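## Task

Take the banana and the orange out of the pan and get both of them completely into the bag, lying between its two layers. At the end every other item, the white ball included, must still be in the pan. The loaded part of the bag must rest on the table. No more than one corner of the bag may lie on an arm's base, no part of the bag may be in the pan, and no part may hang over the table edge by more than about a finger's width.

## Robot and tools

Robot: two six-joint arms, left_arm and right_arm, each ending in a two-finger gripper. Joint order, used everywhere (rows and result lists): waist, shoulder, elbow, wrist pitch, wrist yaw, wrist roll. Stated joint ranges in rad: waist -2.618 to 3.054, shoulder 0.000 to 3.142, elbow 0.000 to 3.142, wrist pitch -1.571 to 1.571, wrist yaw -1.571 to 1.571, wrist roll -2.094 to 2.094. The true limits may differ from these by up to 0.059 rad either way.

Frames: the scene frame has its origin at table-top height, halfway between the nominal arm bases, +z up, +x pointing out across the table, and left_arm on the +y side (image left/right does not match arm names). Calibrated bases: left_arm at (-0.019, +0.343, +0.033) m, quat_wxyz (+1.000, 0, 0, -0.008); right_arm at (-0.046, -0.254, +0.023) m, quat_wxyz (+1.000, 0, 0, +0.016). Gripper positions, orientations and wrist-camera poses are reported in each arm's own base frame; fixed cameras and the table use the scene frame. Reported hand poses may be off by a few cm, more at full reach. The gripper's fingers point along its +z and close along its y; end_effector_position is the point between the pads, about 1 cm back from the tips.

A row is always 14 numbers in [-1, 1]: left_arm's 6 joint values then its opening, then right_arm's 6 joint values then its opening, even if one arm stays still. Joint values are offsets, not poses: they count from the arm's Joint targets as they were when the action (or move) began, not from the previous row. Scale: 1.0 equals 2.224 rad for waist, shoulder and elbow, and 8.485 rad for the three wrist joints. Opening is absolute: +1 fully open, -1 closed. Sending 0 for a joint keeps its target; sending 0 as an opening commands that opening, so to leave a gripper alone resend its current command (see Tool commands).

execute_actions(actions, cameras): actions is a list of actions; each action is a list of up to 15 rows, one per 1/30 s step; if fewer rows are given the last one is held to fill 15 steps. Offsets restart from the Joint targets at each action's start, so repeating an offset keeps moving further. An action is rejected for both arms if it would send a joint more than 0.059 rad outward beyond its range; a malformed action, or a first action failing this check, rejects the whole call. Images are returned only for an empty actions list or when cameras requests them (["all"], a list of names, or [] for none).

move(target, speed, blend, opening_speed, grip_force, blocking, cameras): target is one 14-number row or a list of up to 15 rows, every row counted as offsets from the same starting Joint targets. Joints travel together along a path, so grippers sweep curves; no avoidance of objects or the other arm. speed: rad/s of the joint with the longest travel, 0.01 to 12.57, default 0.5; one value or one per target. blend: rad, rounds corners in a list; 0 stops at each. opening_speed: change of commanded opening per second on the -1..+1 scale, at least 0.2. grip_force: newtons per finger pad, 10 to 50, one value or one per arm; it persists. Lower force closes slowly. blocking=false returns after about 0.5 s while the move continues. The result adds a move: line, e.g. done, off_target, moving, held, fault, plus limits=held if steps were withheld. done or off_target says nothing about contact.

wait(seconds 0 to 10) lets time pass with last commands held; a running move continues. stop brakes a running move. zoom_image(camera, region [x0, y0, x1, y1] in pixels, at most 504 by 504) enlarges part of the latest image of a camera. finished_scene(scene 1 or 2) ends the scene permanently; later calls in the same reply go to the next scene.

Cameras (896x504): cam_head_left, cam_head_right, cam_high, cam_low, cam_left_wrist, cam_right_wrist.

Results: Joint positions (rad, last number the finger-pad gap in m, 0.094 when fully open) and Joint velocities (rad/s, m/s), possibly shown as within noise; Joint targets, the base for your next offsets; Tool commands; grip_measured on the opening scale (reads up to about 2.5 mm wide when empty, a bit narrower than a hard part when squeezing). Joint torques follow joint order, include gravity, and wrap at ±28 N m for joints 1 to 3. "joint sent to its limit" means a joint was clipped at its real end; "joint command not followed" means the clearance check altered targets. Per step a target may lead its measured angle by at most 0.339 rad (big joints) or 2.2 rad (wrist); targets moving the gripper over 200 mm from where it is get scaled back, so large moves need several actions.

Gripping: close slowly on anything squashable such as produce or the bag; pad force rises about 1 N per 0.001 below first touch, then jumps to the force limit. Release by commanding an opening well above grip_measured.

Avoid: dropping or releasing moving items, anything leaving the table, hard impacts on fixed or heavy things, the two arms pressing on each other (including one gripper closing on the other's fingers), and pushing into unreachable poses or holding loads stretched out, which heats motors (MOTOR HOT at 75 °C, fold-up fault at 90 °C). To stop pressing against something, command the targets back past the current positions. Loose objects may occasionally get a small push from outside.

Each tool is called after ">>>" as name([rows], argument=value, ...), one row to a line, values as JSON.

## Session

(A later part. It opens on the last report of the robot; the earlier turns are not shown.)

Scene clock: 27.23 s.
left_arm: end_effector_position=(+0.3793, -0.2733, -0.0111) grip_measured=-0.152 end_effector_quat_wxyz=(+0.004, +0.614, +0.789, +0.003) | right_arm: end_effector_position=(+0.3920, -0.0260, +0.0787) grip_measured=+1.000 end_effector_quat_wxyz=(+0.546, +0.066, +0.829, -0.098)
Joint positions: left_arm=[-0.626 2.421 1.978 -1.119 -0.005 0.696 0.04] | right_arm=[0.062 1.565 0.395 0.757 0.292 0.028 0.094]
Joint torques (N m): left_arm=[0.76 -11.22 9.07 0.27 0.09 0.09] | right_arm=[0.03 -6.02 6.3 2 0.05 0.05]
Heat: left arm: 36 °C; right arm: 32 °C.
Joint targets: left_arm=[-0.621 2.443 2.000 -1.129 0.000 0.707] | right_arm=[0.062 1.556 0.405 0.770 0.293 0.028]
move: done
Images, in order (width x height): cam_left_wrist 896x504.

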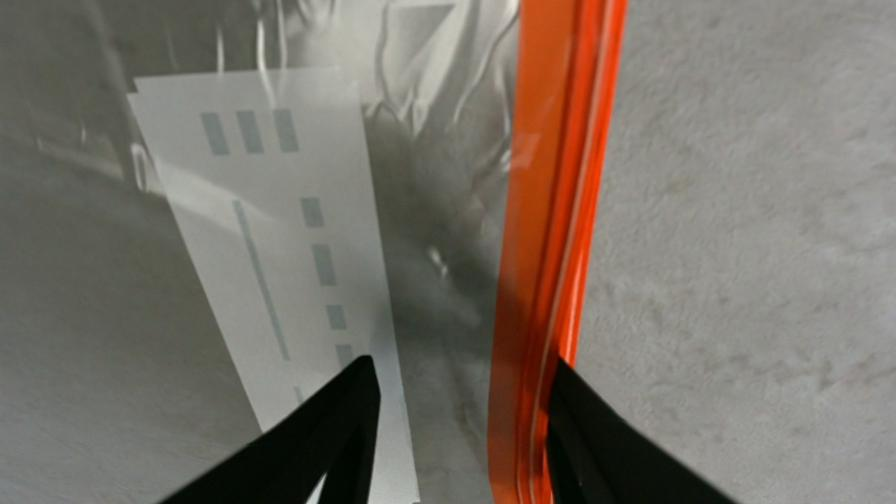

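>>> move([
  [0,0.0030,-0.0080,0.0026,0,0,-0.15,0,0,0,0,0,0,1],
  [0,0.0030,-0.0080,0.0026,0,0,-0.7,0,0,0,0,0,0,1],
], speed=0.1, opening_speed=0.3, cameras=["cam_left_wrist","cam_low"])

>>> zoom_image(camera="cam_low", region=[350, 230, 540, 370])

Scene clock: 30.50 s.
left_arm: end_effector_position=(+0.3790, -0.2731, -0.0136) grip_measured=-0.698 end_effector_quat_wxyz=(+0.002, +0.614, +0.789, +0.002) | right_arm: end_effector_position=(+0.3920, -0.0260, +0.0787) grip_measured=+1.000 end_effector_quat_wxyz=(+0.546, +0.066, +0.829, -0.098)
Joint positions: left_arm=[-0.626 2.427 1.978 -1.118 -0.005 0.696 0.014] | right_arm=[0.062 1.565 0.395 0.757 0.292 0.028 0.094]
Joint torques (N m): left_arm=[0.66 -11.12 7.3 0.5 0.1 0.06] | right_arm=[0.05 -6.02 6.28 2 0.04 0.04]
Heat: left arm: 37 °C; right arm: 32 °C.
Joint targets: left_arm=[-0.621 2.449 1.983 -1.107 0.000 0.708] | right_arm=[0.062 1.556 0.405 0.770 0.293 0.028]
move: done
Images, in order (width x height): cam_low 896x504, cam_left_wrist 896x504.

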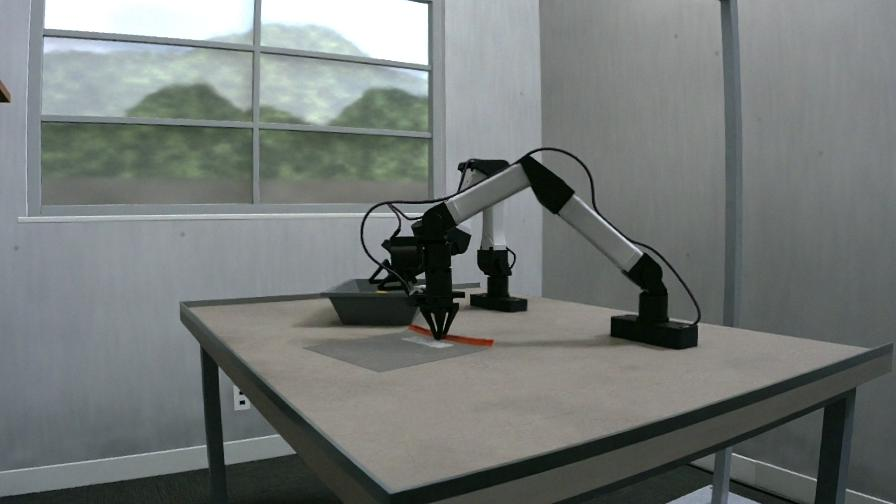

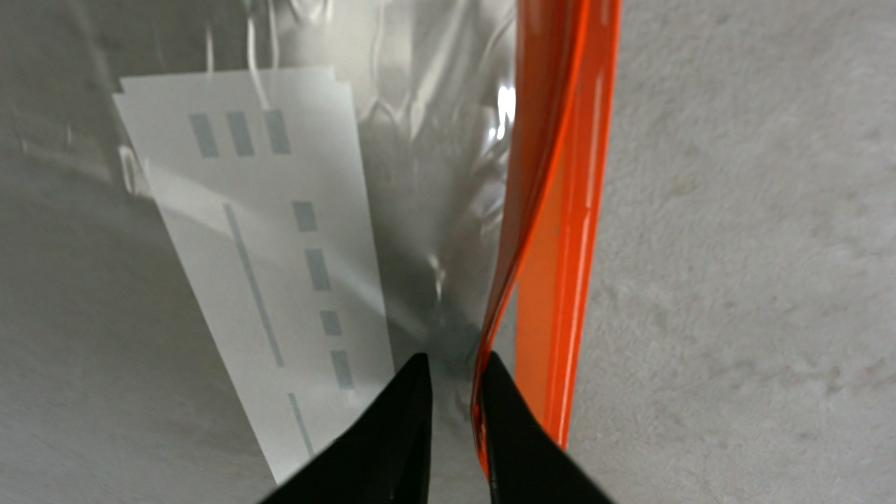

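Scaled by 2.653 from the camera's 896x504 image, which has a finer 1280x720 frame.

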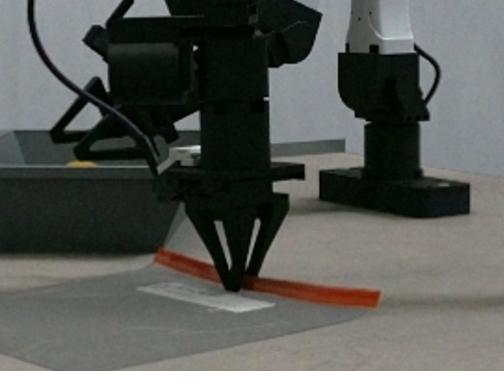

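>>> move([
  [0,0,0,0,0,0,-1,0,0,0,0,0,0,1],
  [0,-0.045,0.0,0,0,0,-1,0,0,0,0,0,0,1],
], speed=0.15, opening_speed=0.3, cameras=["cam_left_wrist","cam_low"])

>>> zoom_image(camera="cam_low", region=[350, 230, 540, 370])

Scene clock: 33.03 s.
left_arm: end_effector_position=(+0.3835, -0.2764, +0.0065) grip_measured=-0.985 end_effector_quat_wxyz=(+0.025, +0.614, +0.789, +0.003) | right_arm: end_effector_position=(+0.3920, -0.0260, +0.0787) grip_measured=+1.000 end_effector_quat_wxyz=(+0.546, +0.066, +0.829, -0.098)
Joint positions: left_arm=[-0.626 2.382 1.978 -1.116 -0.005 0.696 0.001] | right_arm=[0.062 1.565 0.395 0.757 0.292 0.028 0.094]
Joint torques (N m): left_arm=[0.65 -15.36 7.47 0.59 0.1 0.06] | right_arm=[0.03 -6.04 6.31 1.99 0.04 0.05]
Heat: left arm: 37 °C; right arm: 32 °C.
Joint targets: left_arm=[-0.621 2.349 1.983 -1.107 0.000 0.707] | right_arm=[0.062 1.556 0.405 0.770 0.293 0.028]
move: done
Images, in order (width x height): cam_low 896x504, cam_left_wrist 896x504.

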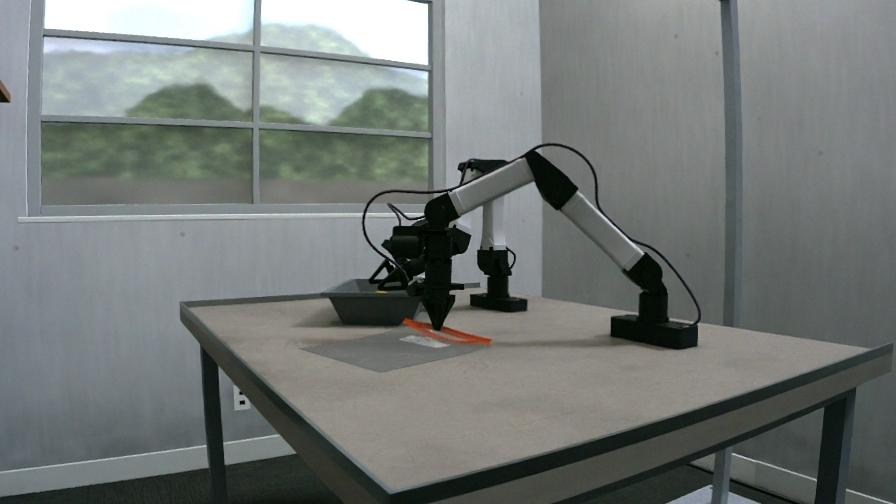

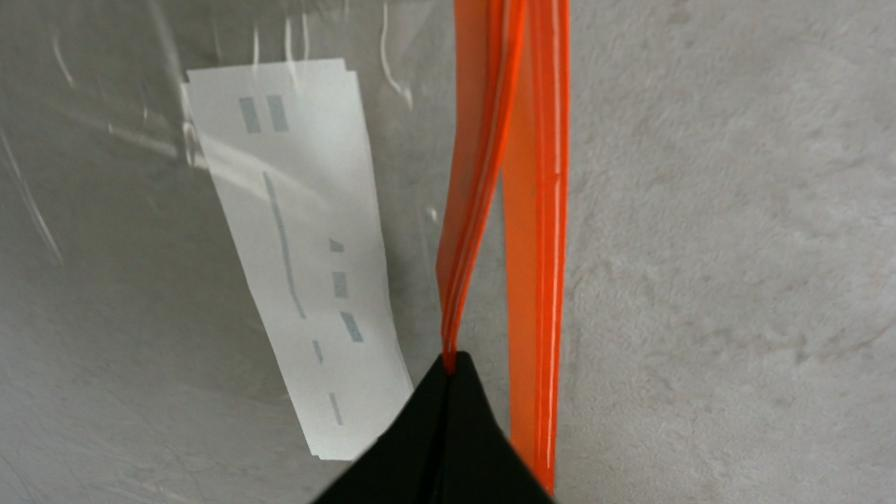

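Scaled by 2.653 from the camera's 896x504 image, which has a finer 1280x720 frame.

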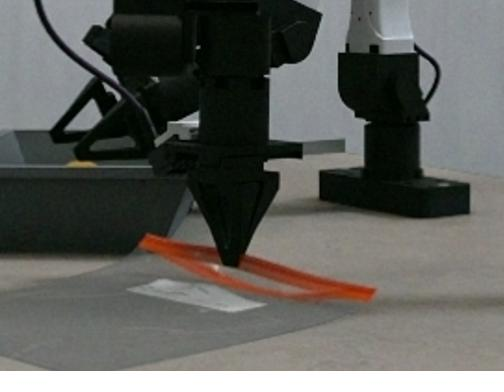

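>>> move(target=[-0.0067,-0.0306,0.0973,-0.0450,0,-0.0018,-1,0,0,0,0,0,0,1], speed=0.2, cameras=["cam_left_wrist","cam_low","cam_head_left","cam_high"])

>>> zoom_image(camera="cam_low", region=[350, 230, 540, 370])

>>> zoom_image(camera="cam_head_left", region=[280, 180, 480, 330])

Scene clock: 36.17 s.
left_arm: end_effector_position=(+0.3557, -0.2579, +0.0850) grip_measured=-0.985 end_effector_quat_wxyz=(-0.022, +0.615, +0.788, +0.002) | right_arm: end_effector_position=(+0.3920, -0.0260, +0.0787) grip_measured=+1.000 end_effector_quat_wxyz=(+0.546, +0.066, +0.829, -0.098)
Joint positions: left_arm=[-0.629 2.318 2.179 -1.477 -0.005 0.696 0.001] | right_arm=[0.062 1.565 0.395 0.757 0.292 0.028 0.094]
Joint torques (N m): left_arm=[-0.32 -15.1 8.79 0.12 0.09 -0.08] | right_arm=[0.03 -6.01 6.28 2 0.04 0.04]
Heat: left arm: 39 °C; right arm: 33 °C.
Joint targets: left_arm=[-0.636 2.281 2.199 -1.489 0.000 0.692] | right_arm=[0.062 1.556 0.405 0.770 0.293 0.028]
move: off_target (left_arm); left_arm: the shoulder is farthest, 0.037 rad from its target
Images, in order (width x height): cam_head_left 896x504, cam_high 896x504, cam_low 896x504, cam_left_wrist 896x504.

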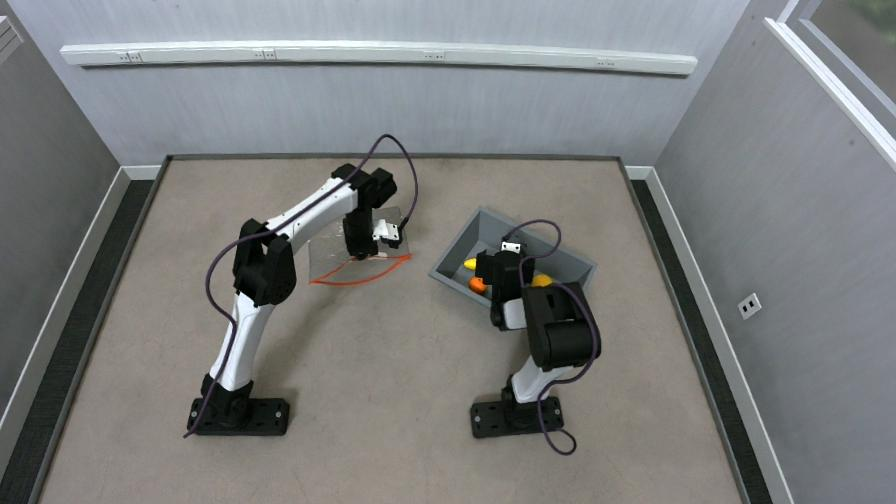

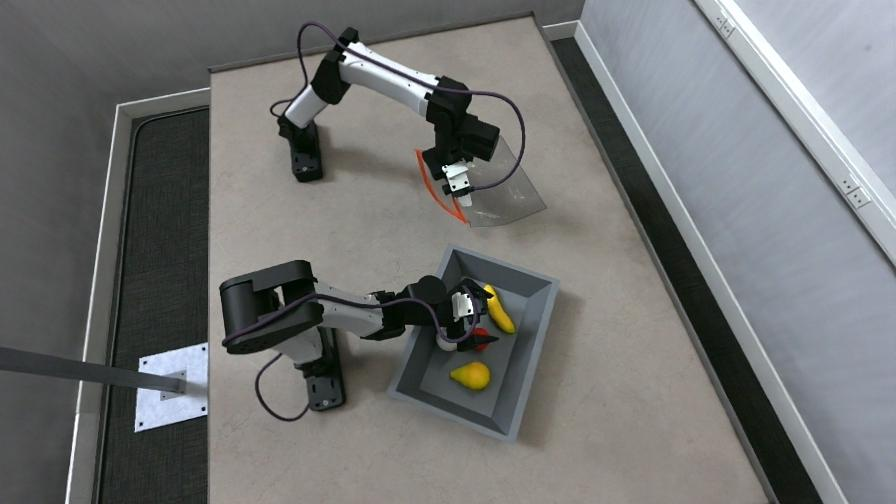

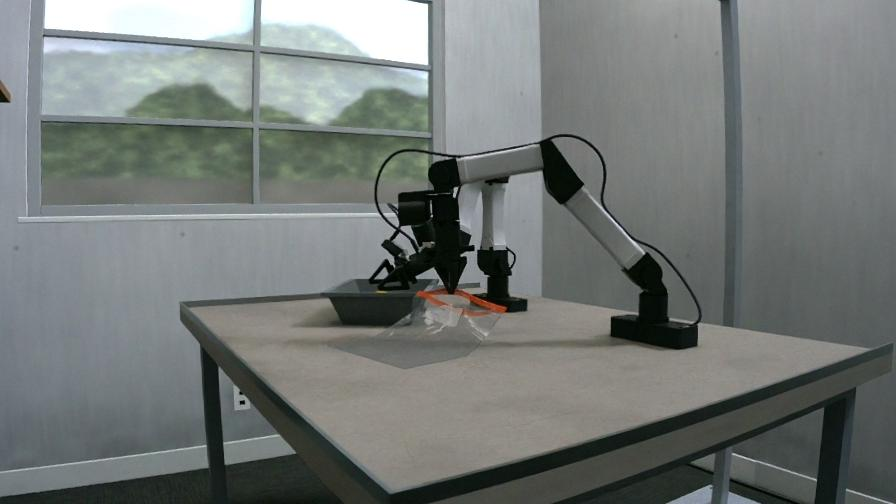

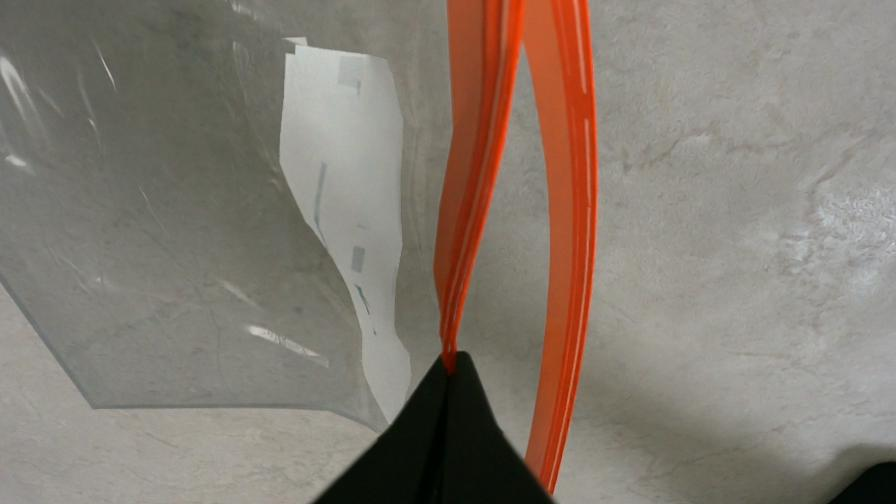

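Scaled by 2.653 from the camera's 896x504 image, which has a finer 1280x720 frame.

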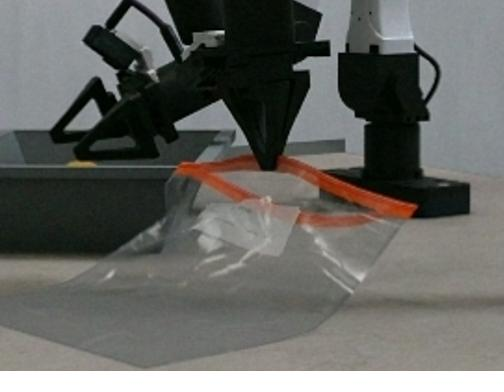

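Scaled by 2.520 from the camera's 896x504 image, which has a finer 1280x720 frame.

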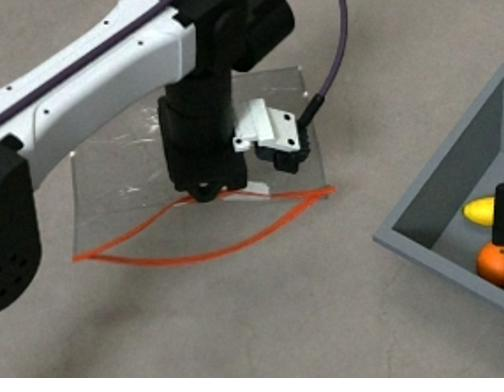

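>>> move(target=[0,-0.0944,-0.0694,0.0102,0,0,-1,0,0,0,0,0,0,1], speed=0.2, cameras=["cam_left_wrist","cam_low","cam_head_left","cam_high"])

>>> zoom_image(camera="cam_low", region=[350, 230, 540, 370])

>>> zoom_image(camera="cam_head_left", region=[280, 180, 480, 330])

Scene clock: 39.27 s.
left_arm: end_effector_position=(+0.3474, -0.2519, +0.1438) grip_measured=-0.985 end_effector_quat_wxyz=(+0.057, +0.614, +0.787, +0.004) | right_arm: end_effector_position=(+0.3920, -0.0260, +0.0787) grip_measured=+1.000 end_effector_quat_wxyz=(+0.546, +0.066, +0.829, -0.098)
Joint positions: left_arm=[-0.629 2.102 2.057 -1.413 -0.005 0.696 0.001] | right_arm=[0.062 1.565 0.395 0.757 0.292 0.028 0.094]
Joint torques (N m): left_arm=[-0.31 -13.18 5.86 0.73 0.1 -0.09] | right_arm=[0.03 -6.02 6.3 2 0.05 0.05]
Heat: left arm: 40 °C; right arm: 33 °C.
Joint targets: left_arm=[-0.636 2.072 2.045 -1.403 0.000 0.692] | right_arm=[0.062 1.556 0.405 0.770 0.293 0.028]
move: done
Images, in order (width x height): cam_head_left 896x504, cam_high 896x504, cam_low 896x504, cam_left_wrist 896x504.

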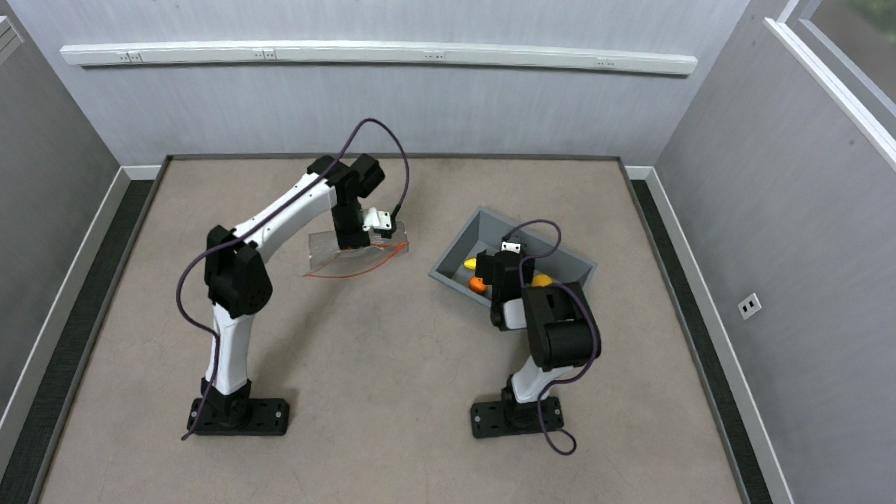

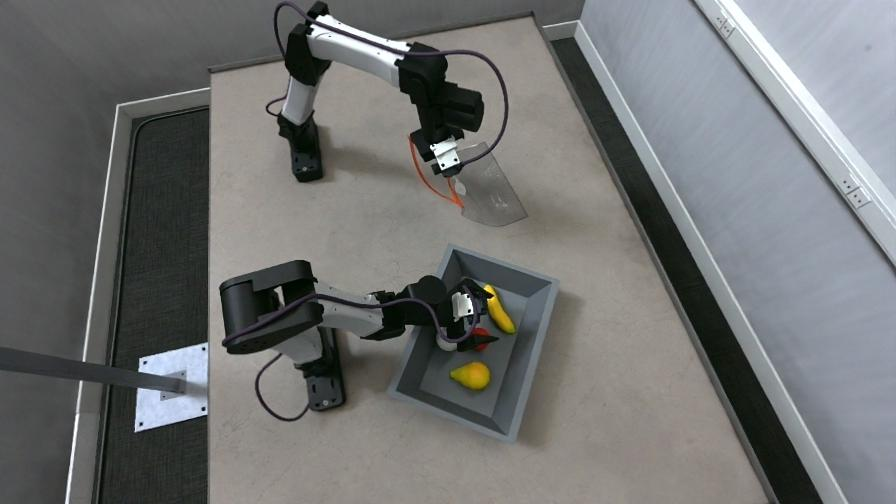

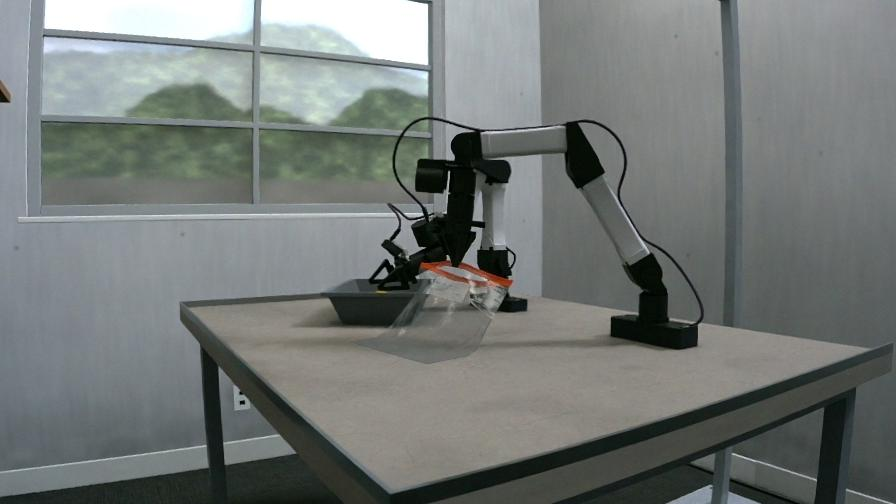

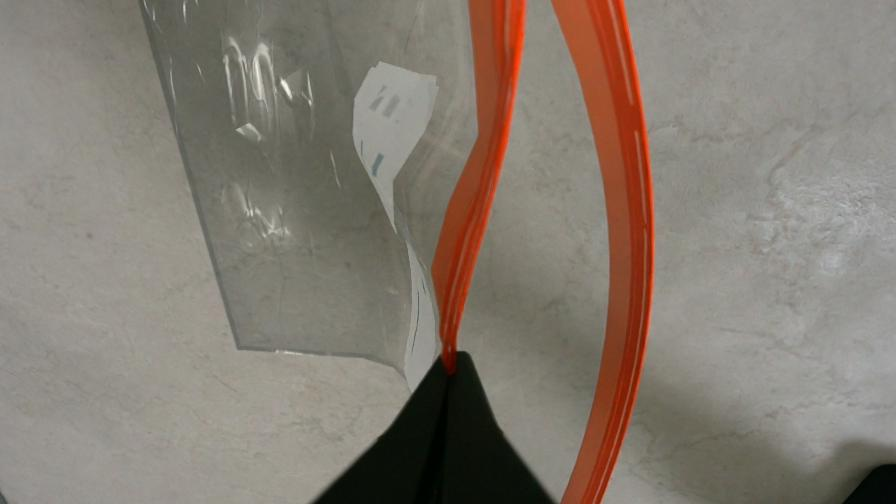

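Scaled by 2.653 from the camera's 896x504 image, which has a finer 1280x720 frame.

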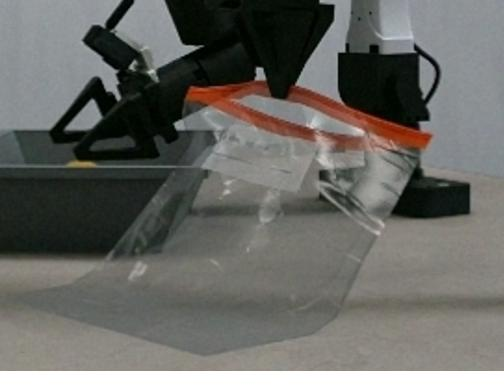

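Scaled by 2.520 from the camera's 896x504 image, which has a finer 1280x720 frame.

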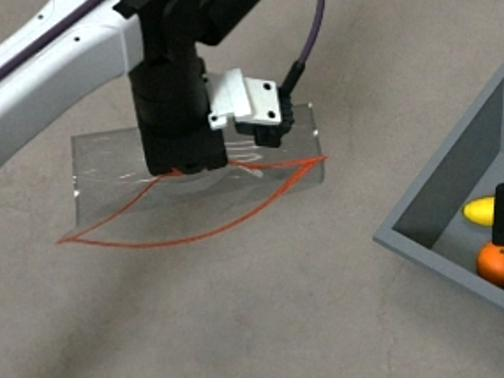

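>>> move(target=[0.1171,-0.1411,-0.2928,0.0765,0.0650,0.0155,-1,0,0,0,0,0,0,1], speed=0.3, cameras=["cam_left_wrist","cam_low","cam_head_left","cam_right_wrist"])

>>> zoom_image(camera="cam_low", region=[350, 230, 540, 370])

>>> zoom_image(camera="cam_head_left", region=[280, 180, 480, 330])

Scene clock: 46.07 s.
left_arm: end_effector_position=(+0.3558, -0.2373, +0.1310) grip_measured=-0.985 end_effector_quat_wxyz=(+0.253, +0.575, +0.749, -0.209) | right_arm: end_effector_position=(+0.3920, -0.0260, +0.0787) grip_measured=+1.000 end_effector_quat_wxyz=(+0.546, +0.066, +0.829, -0.098)
Joint positions: left_arm=[-0.379 1.788 1.404 -0.764 0.534 0.812 0.001] | right_arm=[0.062 1.565 0.395 0.757 0.292 0.028 0.094]
Joint torques (N m): left_arm=[0.55 -11.14 6.65 1.33 0.5 0.04] | right_arm=[0.03 -6.02 6.28 2 0.04 0.05]
Heat: left arm: 41 °C; right arm: 33 °C.
Joint targets: left_arm=[-0.375 1.757 1.393 -0.754 0.552 0.824] | right_arm=[0.062 1.556 0.405 0.770 0.293 0.028]
move: done
Images, in order (width x height): cam_head_left 896x504, cam_low 896x504, cam_left_wrist 896x504, cam_right_wrist 896x504.

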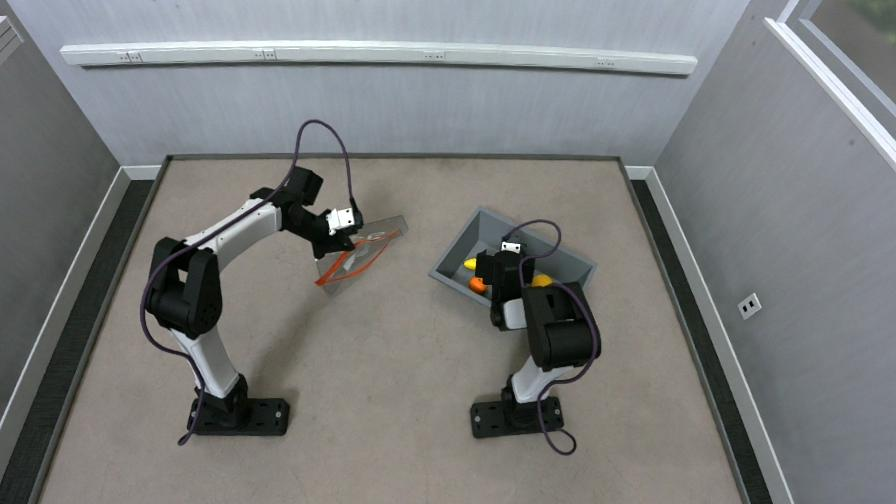

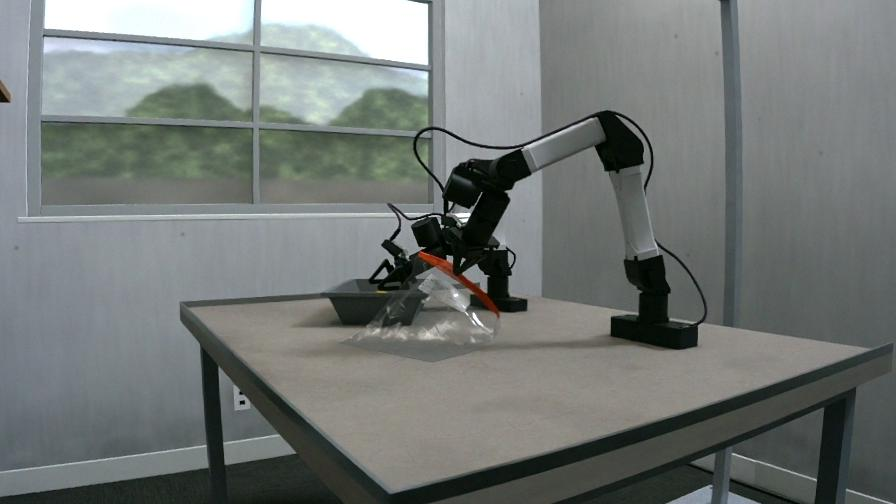

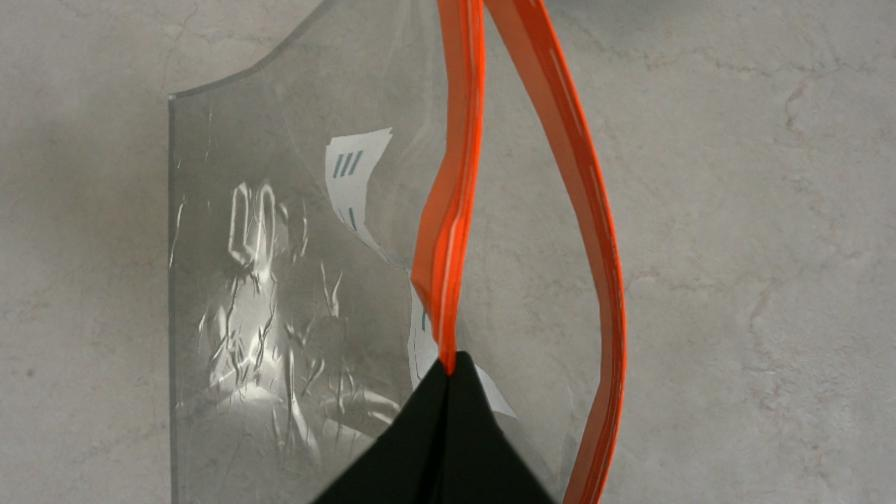

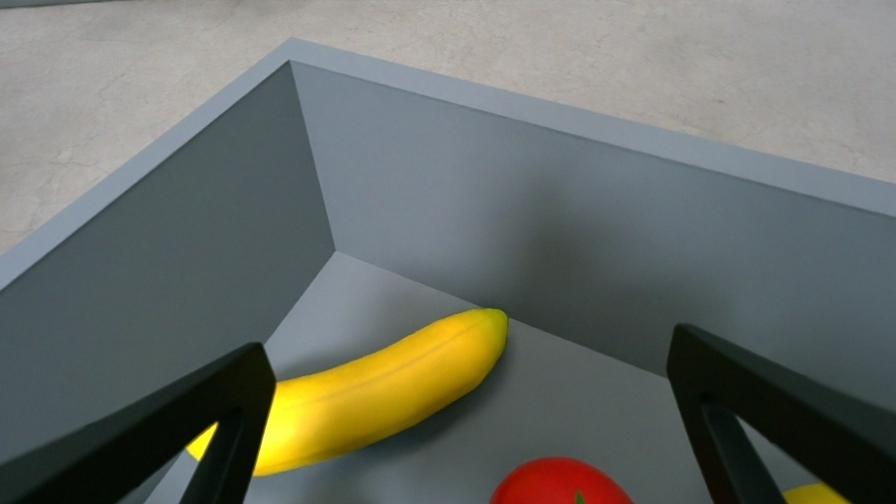

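Scaled by 2.653 from the camera's 896x504 image, which has a finer 1280x720 frame.

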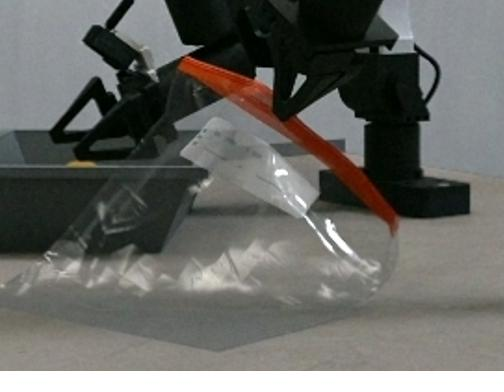

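Scaled by 2.520 from the camera's 896x504 image, which has a finer 1280x720 frame.

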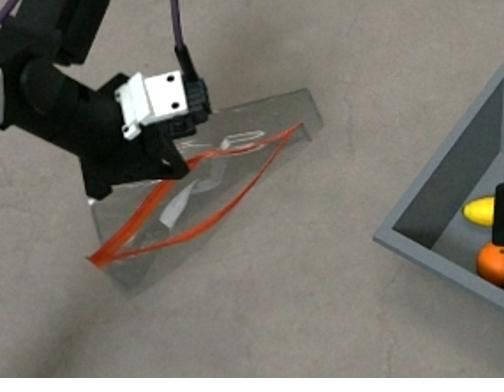

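>>> move([
  [-0.1174,0.1416,0.2932,-0.0765,-0.0651,-0.0156,-1,0,0,0,0,0,0,1],
  [-0.1174,0.2356,0.3624,-0.0866,-0.0651,-0.0156,-1,0,0,0,0,0,0,1],
  [-0.1106,0.3000,0.2653,-0.0416,-0.0651,-0.0138,-1,0,0,0,0,0,0,1],
], speed=0.35, blend=[0.05,0.05,0], cameras=["cam_left_wrist","cam_low","cam_head_left"])

>>> zoom_image(camera="cam_low", region=[350, 230, 540, 370])

>>> zoom_image(camera="cam_head_left", region=[280, 180, 480, 330])

Scene clock: 51.37 s.
left_arm: end_effector_position=(+0.3814, -0.2801, -0.0023) grip_measured=-0.985 end_effector_quat_wxyz=(+0.018, +0.617, +0.786, -0.007) | right_arm: end_effector_position=(+0.3920, -0.0260, +0.0787) grip_measured=+1.000 end_effector_quat_wxyz=(+0.546, +0.066, +0.829, -0.098)
Joint positions: left_arm=[-0.628 2.409 1.991 -1.118 0.016 0.703 0.001] | right_arm=[0.062 1.565 0.395 0.757 0.292 0.028 0.094]
Joint torques (N m): left_arm=[0.7 -11.64 6.24 0.59 -0.09 -0.01] | right_arm=[0.01 -6.01 6.28 2 0.05 0.05]
Heat: left arm: 41 °C; right arm: 34 °C.
Joint targets: left_arm=[-0.621 2.425 1.984 -1.107 0.000 0.707] | right_arm=[0.062 1.556 0.405 0.770 0.293 0.028]
move: done
Images, in order (width x height): cam_head_left 896x504, cam_low 896x504, cam_left_wrist 896x504.

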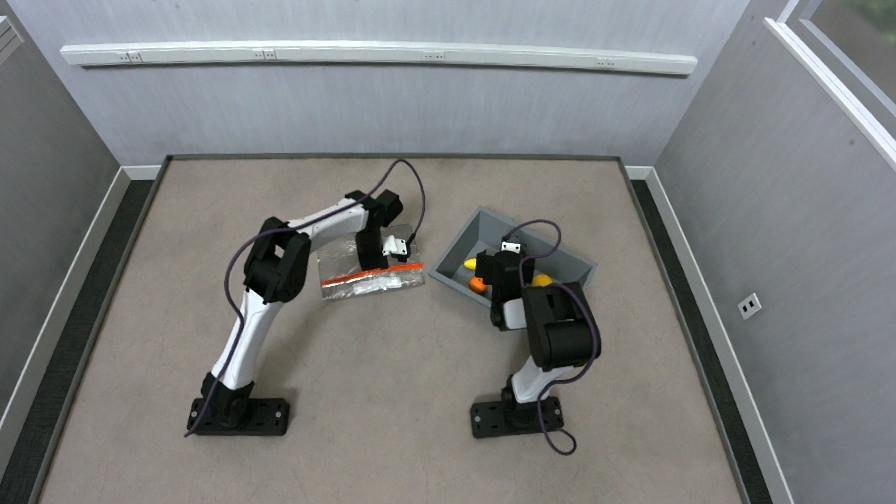

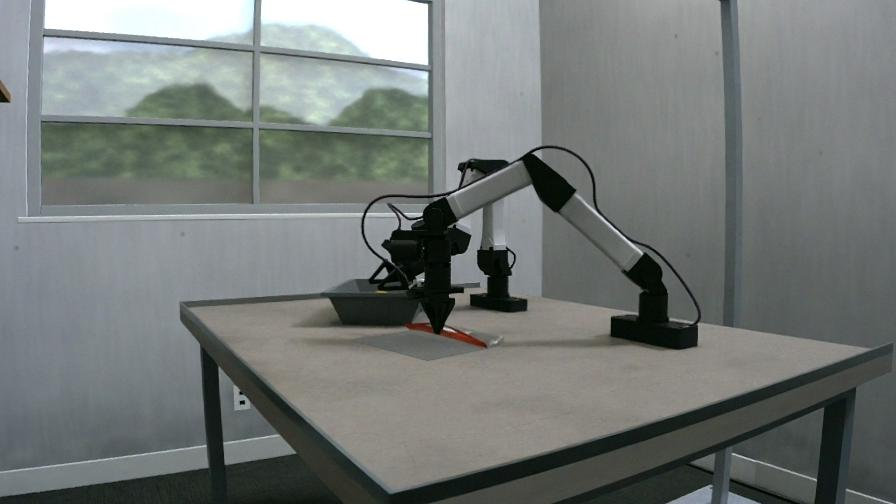

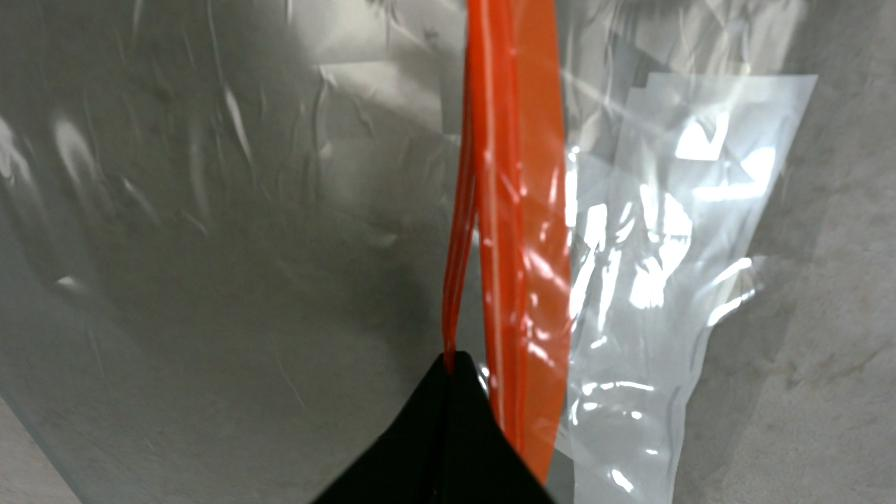

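Scaled by 2.653 from the camera's 896x504 image, which has a finer 1280x720 frame.

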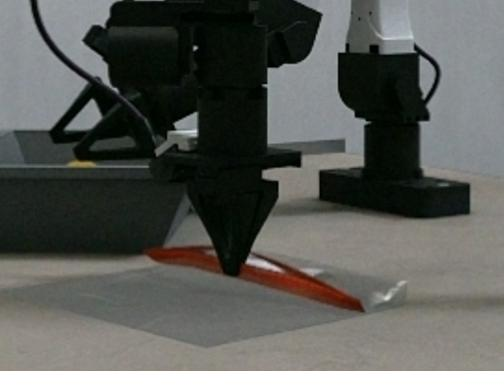

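Scaled by 2.520 from the camera's 896x504 image, which has a finer 1280x720 frame.

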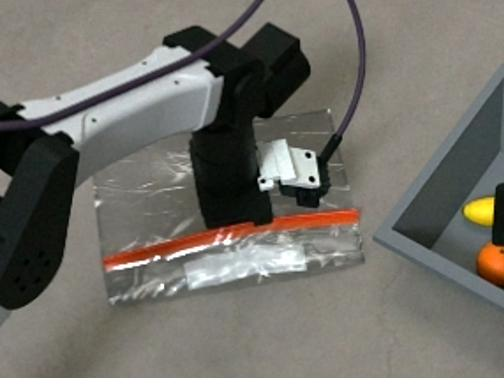

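>>> move([
  [-0.0067,-0.0647,0.0967,-0.0450,0,-0.0018,-1,0,0,0,0,0,0,1],
  [-0.0663,-0.1226,-0.0350,-0.0256,0,-0.0174,-1,0,0,0,0,0,0,1],
  [-0.0891,-0.1091,-0.1306,0.0029,0,-0.0233,-1,0,0,0,0,0,0,1],
], speed=0.35, blend=[0.05,0.05,0], cameras=["cam_left_wrist","cam_low","cam_head_left"])

>>> zoom_image(camera="cam_low", region=[350, 230, 540, 370])

>>> zoom_image(camera="cam_head_left", region=[280, 180, 480, 330])

Scene clock: 55.40 s.
left_arm: end_effector_position=(+0.2831, -0.3036, +0.0187) grip_measured=-0.985 end_effector_quat_wxyz=(-0.006, +0.619, +0.785, -0.006) | right_arm: end_effector_position=(+0.3920, -0.0260, +0.0787) grip_measured=+1.000 end_effector_quat_wxyz=(+0.546, +0.066, +0.829, -0.098)
Joint positions: left_arm=[-0.814 2.189 1.701 -1.093 0.014 0.521 0.001] | right_arm=[0.062 1.565 0.395 0.757 0.292 0.028 0.094]
Joint torques (N m): left_arm=[-0.21 -11.86 5.96 0.46 -0.09 -0.13] | right_arm=[0.05 -6.02 6.28 2 0.05 0.05]
Heat: left arm: 42 °C; right arm: 34 °C.
Joint targets: left_arm=[-0.820 2.182 1.693 -1.082 0.000 0.509] | right_arm=[0.062 1.556 0.405 0.770 0.293 0.028]
move: done
Images, in order (width x height): cam_head_left 896x504, cam_low 896x504, cam_left_wrist 896x504.

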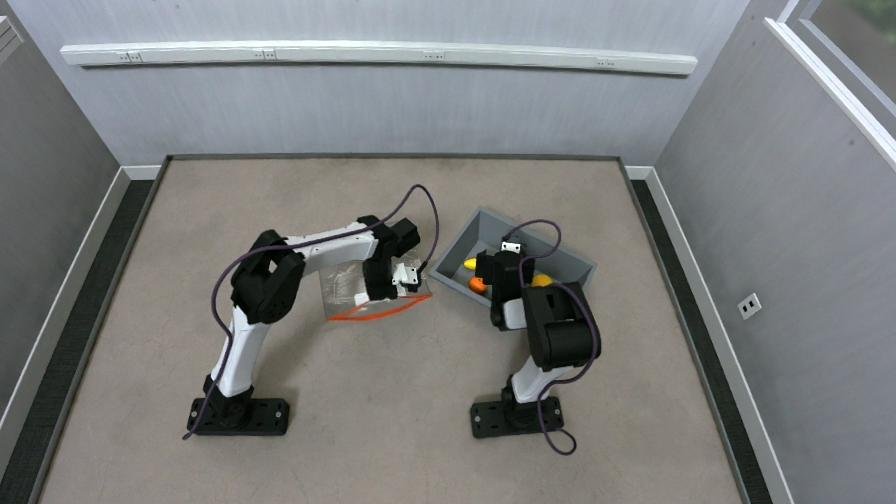

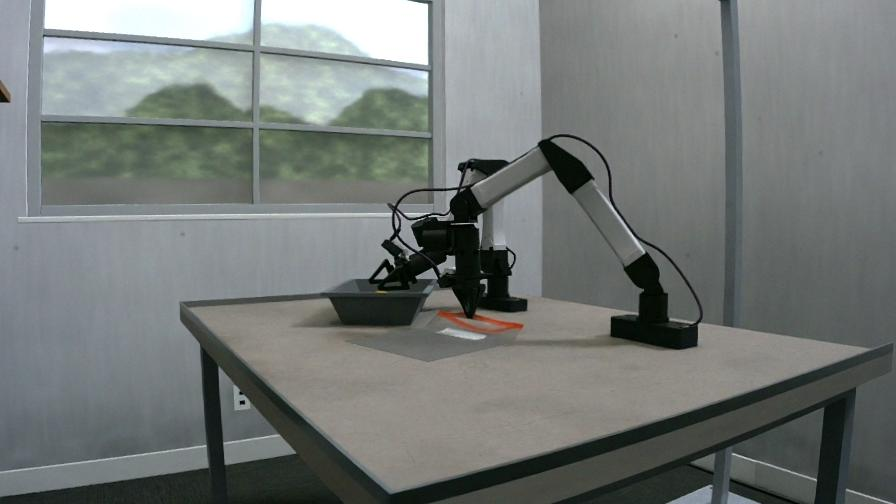

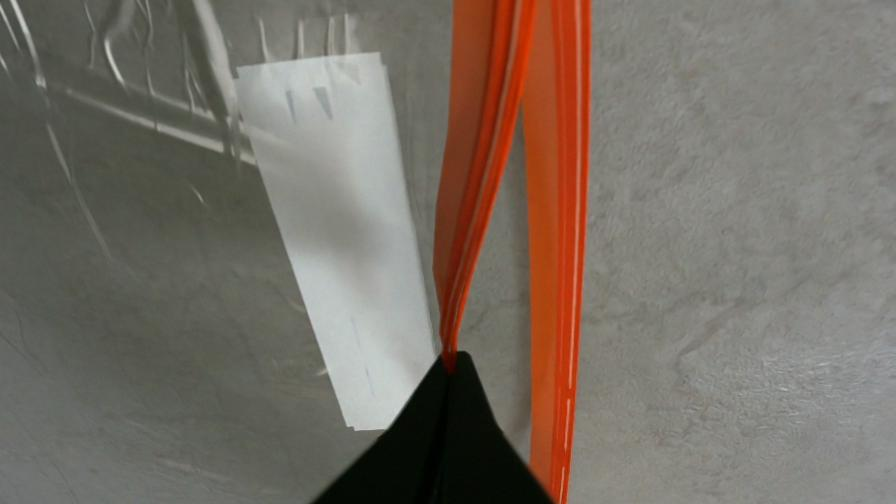

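Scaled by 2.653 from the camera's 896x504 image, which has a finer 1280x720 frame.

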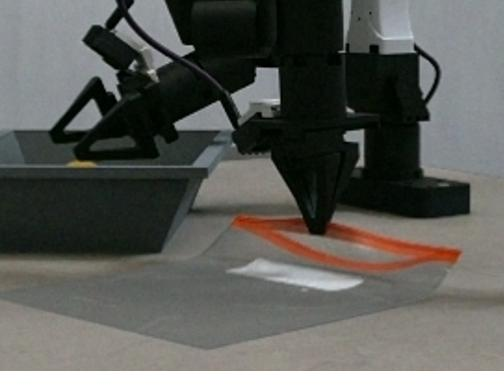

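Scaled by 2.520 from the camera's 896x504 image, which has a finer 1280x720 frame.

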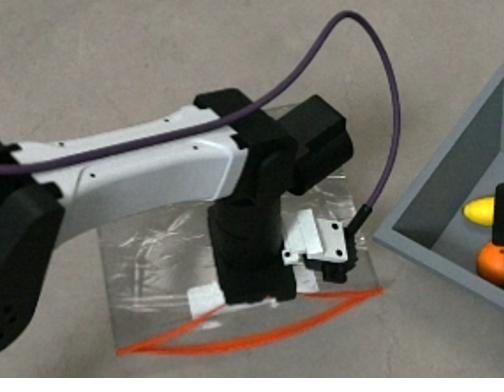

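>>> move([
  [0,0.0148,-0.0279,0.0112,0,0,-1,0,0,0,0,0,0,1],
  [0,0.0148,-0.0279,0.0112,0,0,-0.15,0,0,0,0,0,0,1],
  [0,-0.03,0.0,0,0,0,-0.15,0,0,0,0,0,0,1],
], speed=0.2, opening_speed=0.5, cameras=["cam_left_wrist","cam_low","cam_head_left"])

>>> zoom_image(camera="cam_low", region=[350, 230, 540, 370])

Scene clock: 60.60 s.
left_arm: end_effector_position=(+0.2852, -0.3058, +0.0327) grip_measured=-0.152 end_effector_quat_wxyz=(+0.019, +0.619, +0.785, -0.010) | right_arm: end_effector_position=(+0.3920, -0.0260, +0.0787) grip_measured=+1.000 end_effector_quat_wxyz=(+0.546, +0.066, +0.829, -0.098)
Joint positions: left_arm=[-0.814 2.14 1.678 -1.07 0.014 0.52 0.04] | right_arm=[0.062 1.565 0.395 0.757 0.292 0.028 0.094]
Joint torques (N m): left_arm=[-0.21 -12.9 8.35 0.32 -0.09 -0.13] | right_arm=[0.02 -6.02 6.28 2 0.04 0.05]
Heat: left arm: 43 °C; right arm: 34 °C.
Joint targets: left_arm=[-0.820 2.115 1.693 -1.082 0.000 0.509] | right_arm=[0.062 1.556 0.405 0.770 0.293 0.028]
move: done
Images, in order (width x height): cam_head_left 896x504, cam_low 896x504, cam_left_wrist 896x504.

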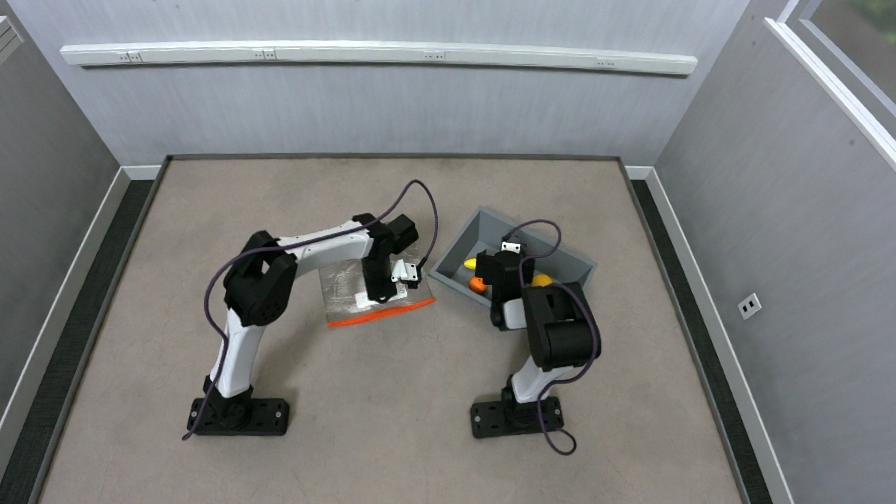

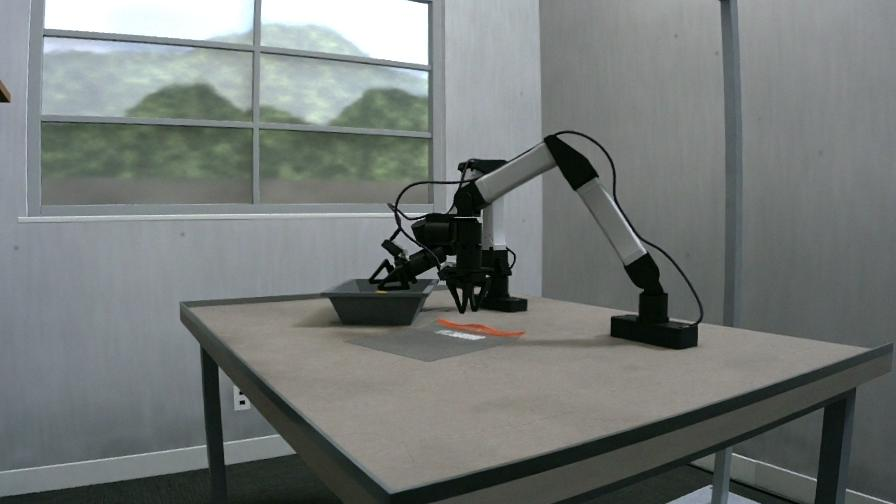

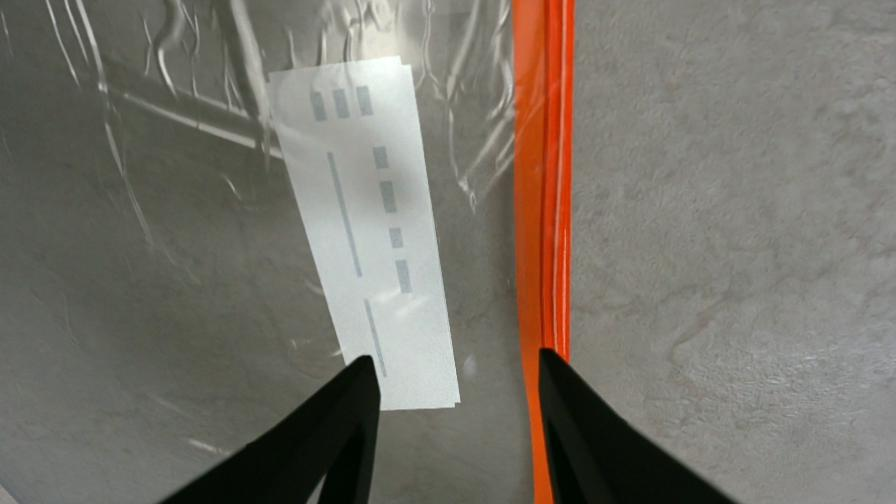

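Scaled by 2.653 from the camera's 896x504 image, which has a finer 1280x720 frame.

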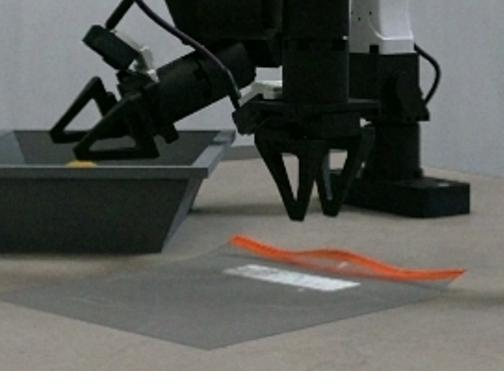

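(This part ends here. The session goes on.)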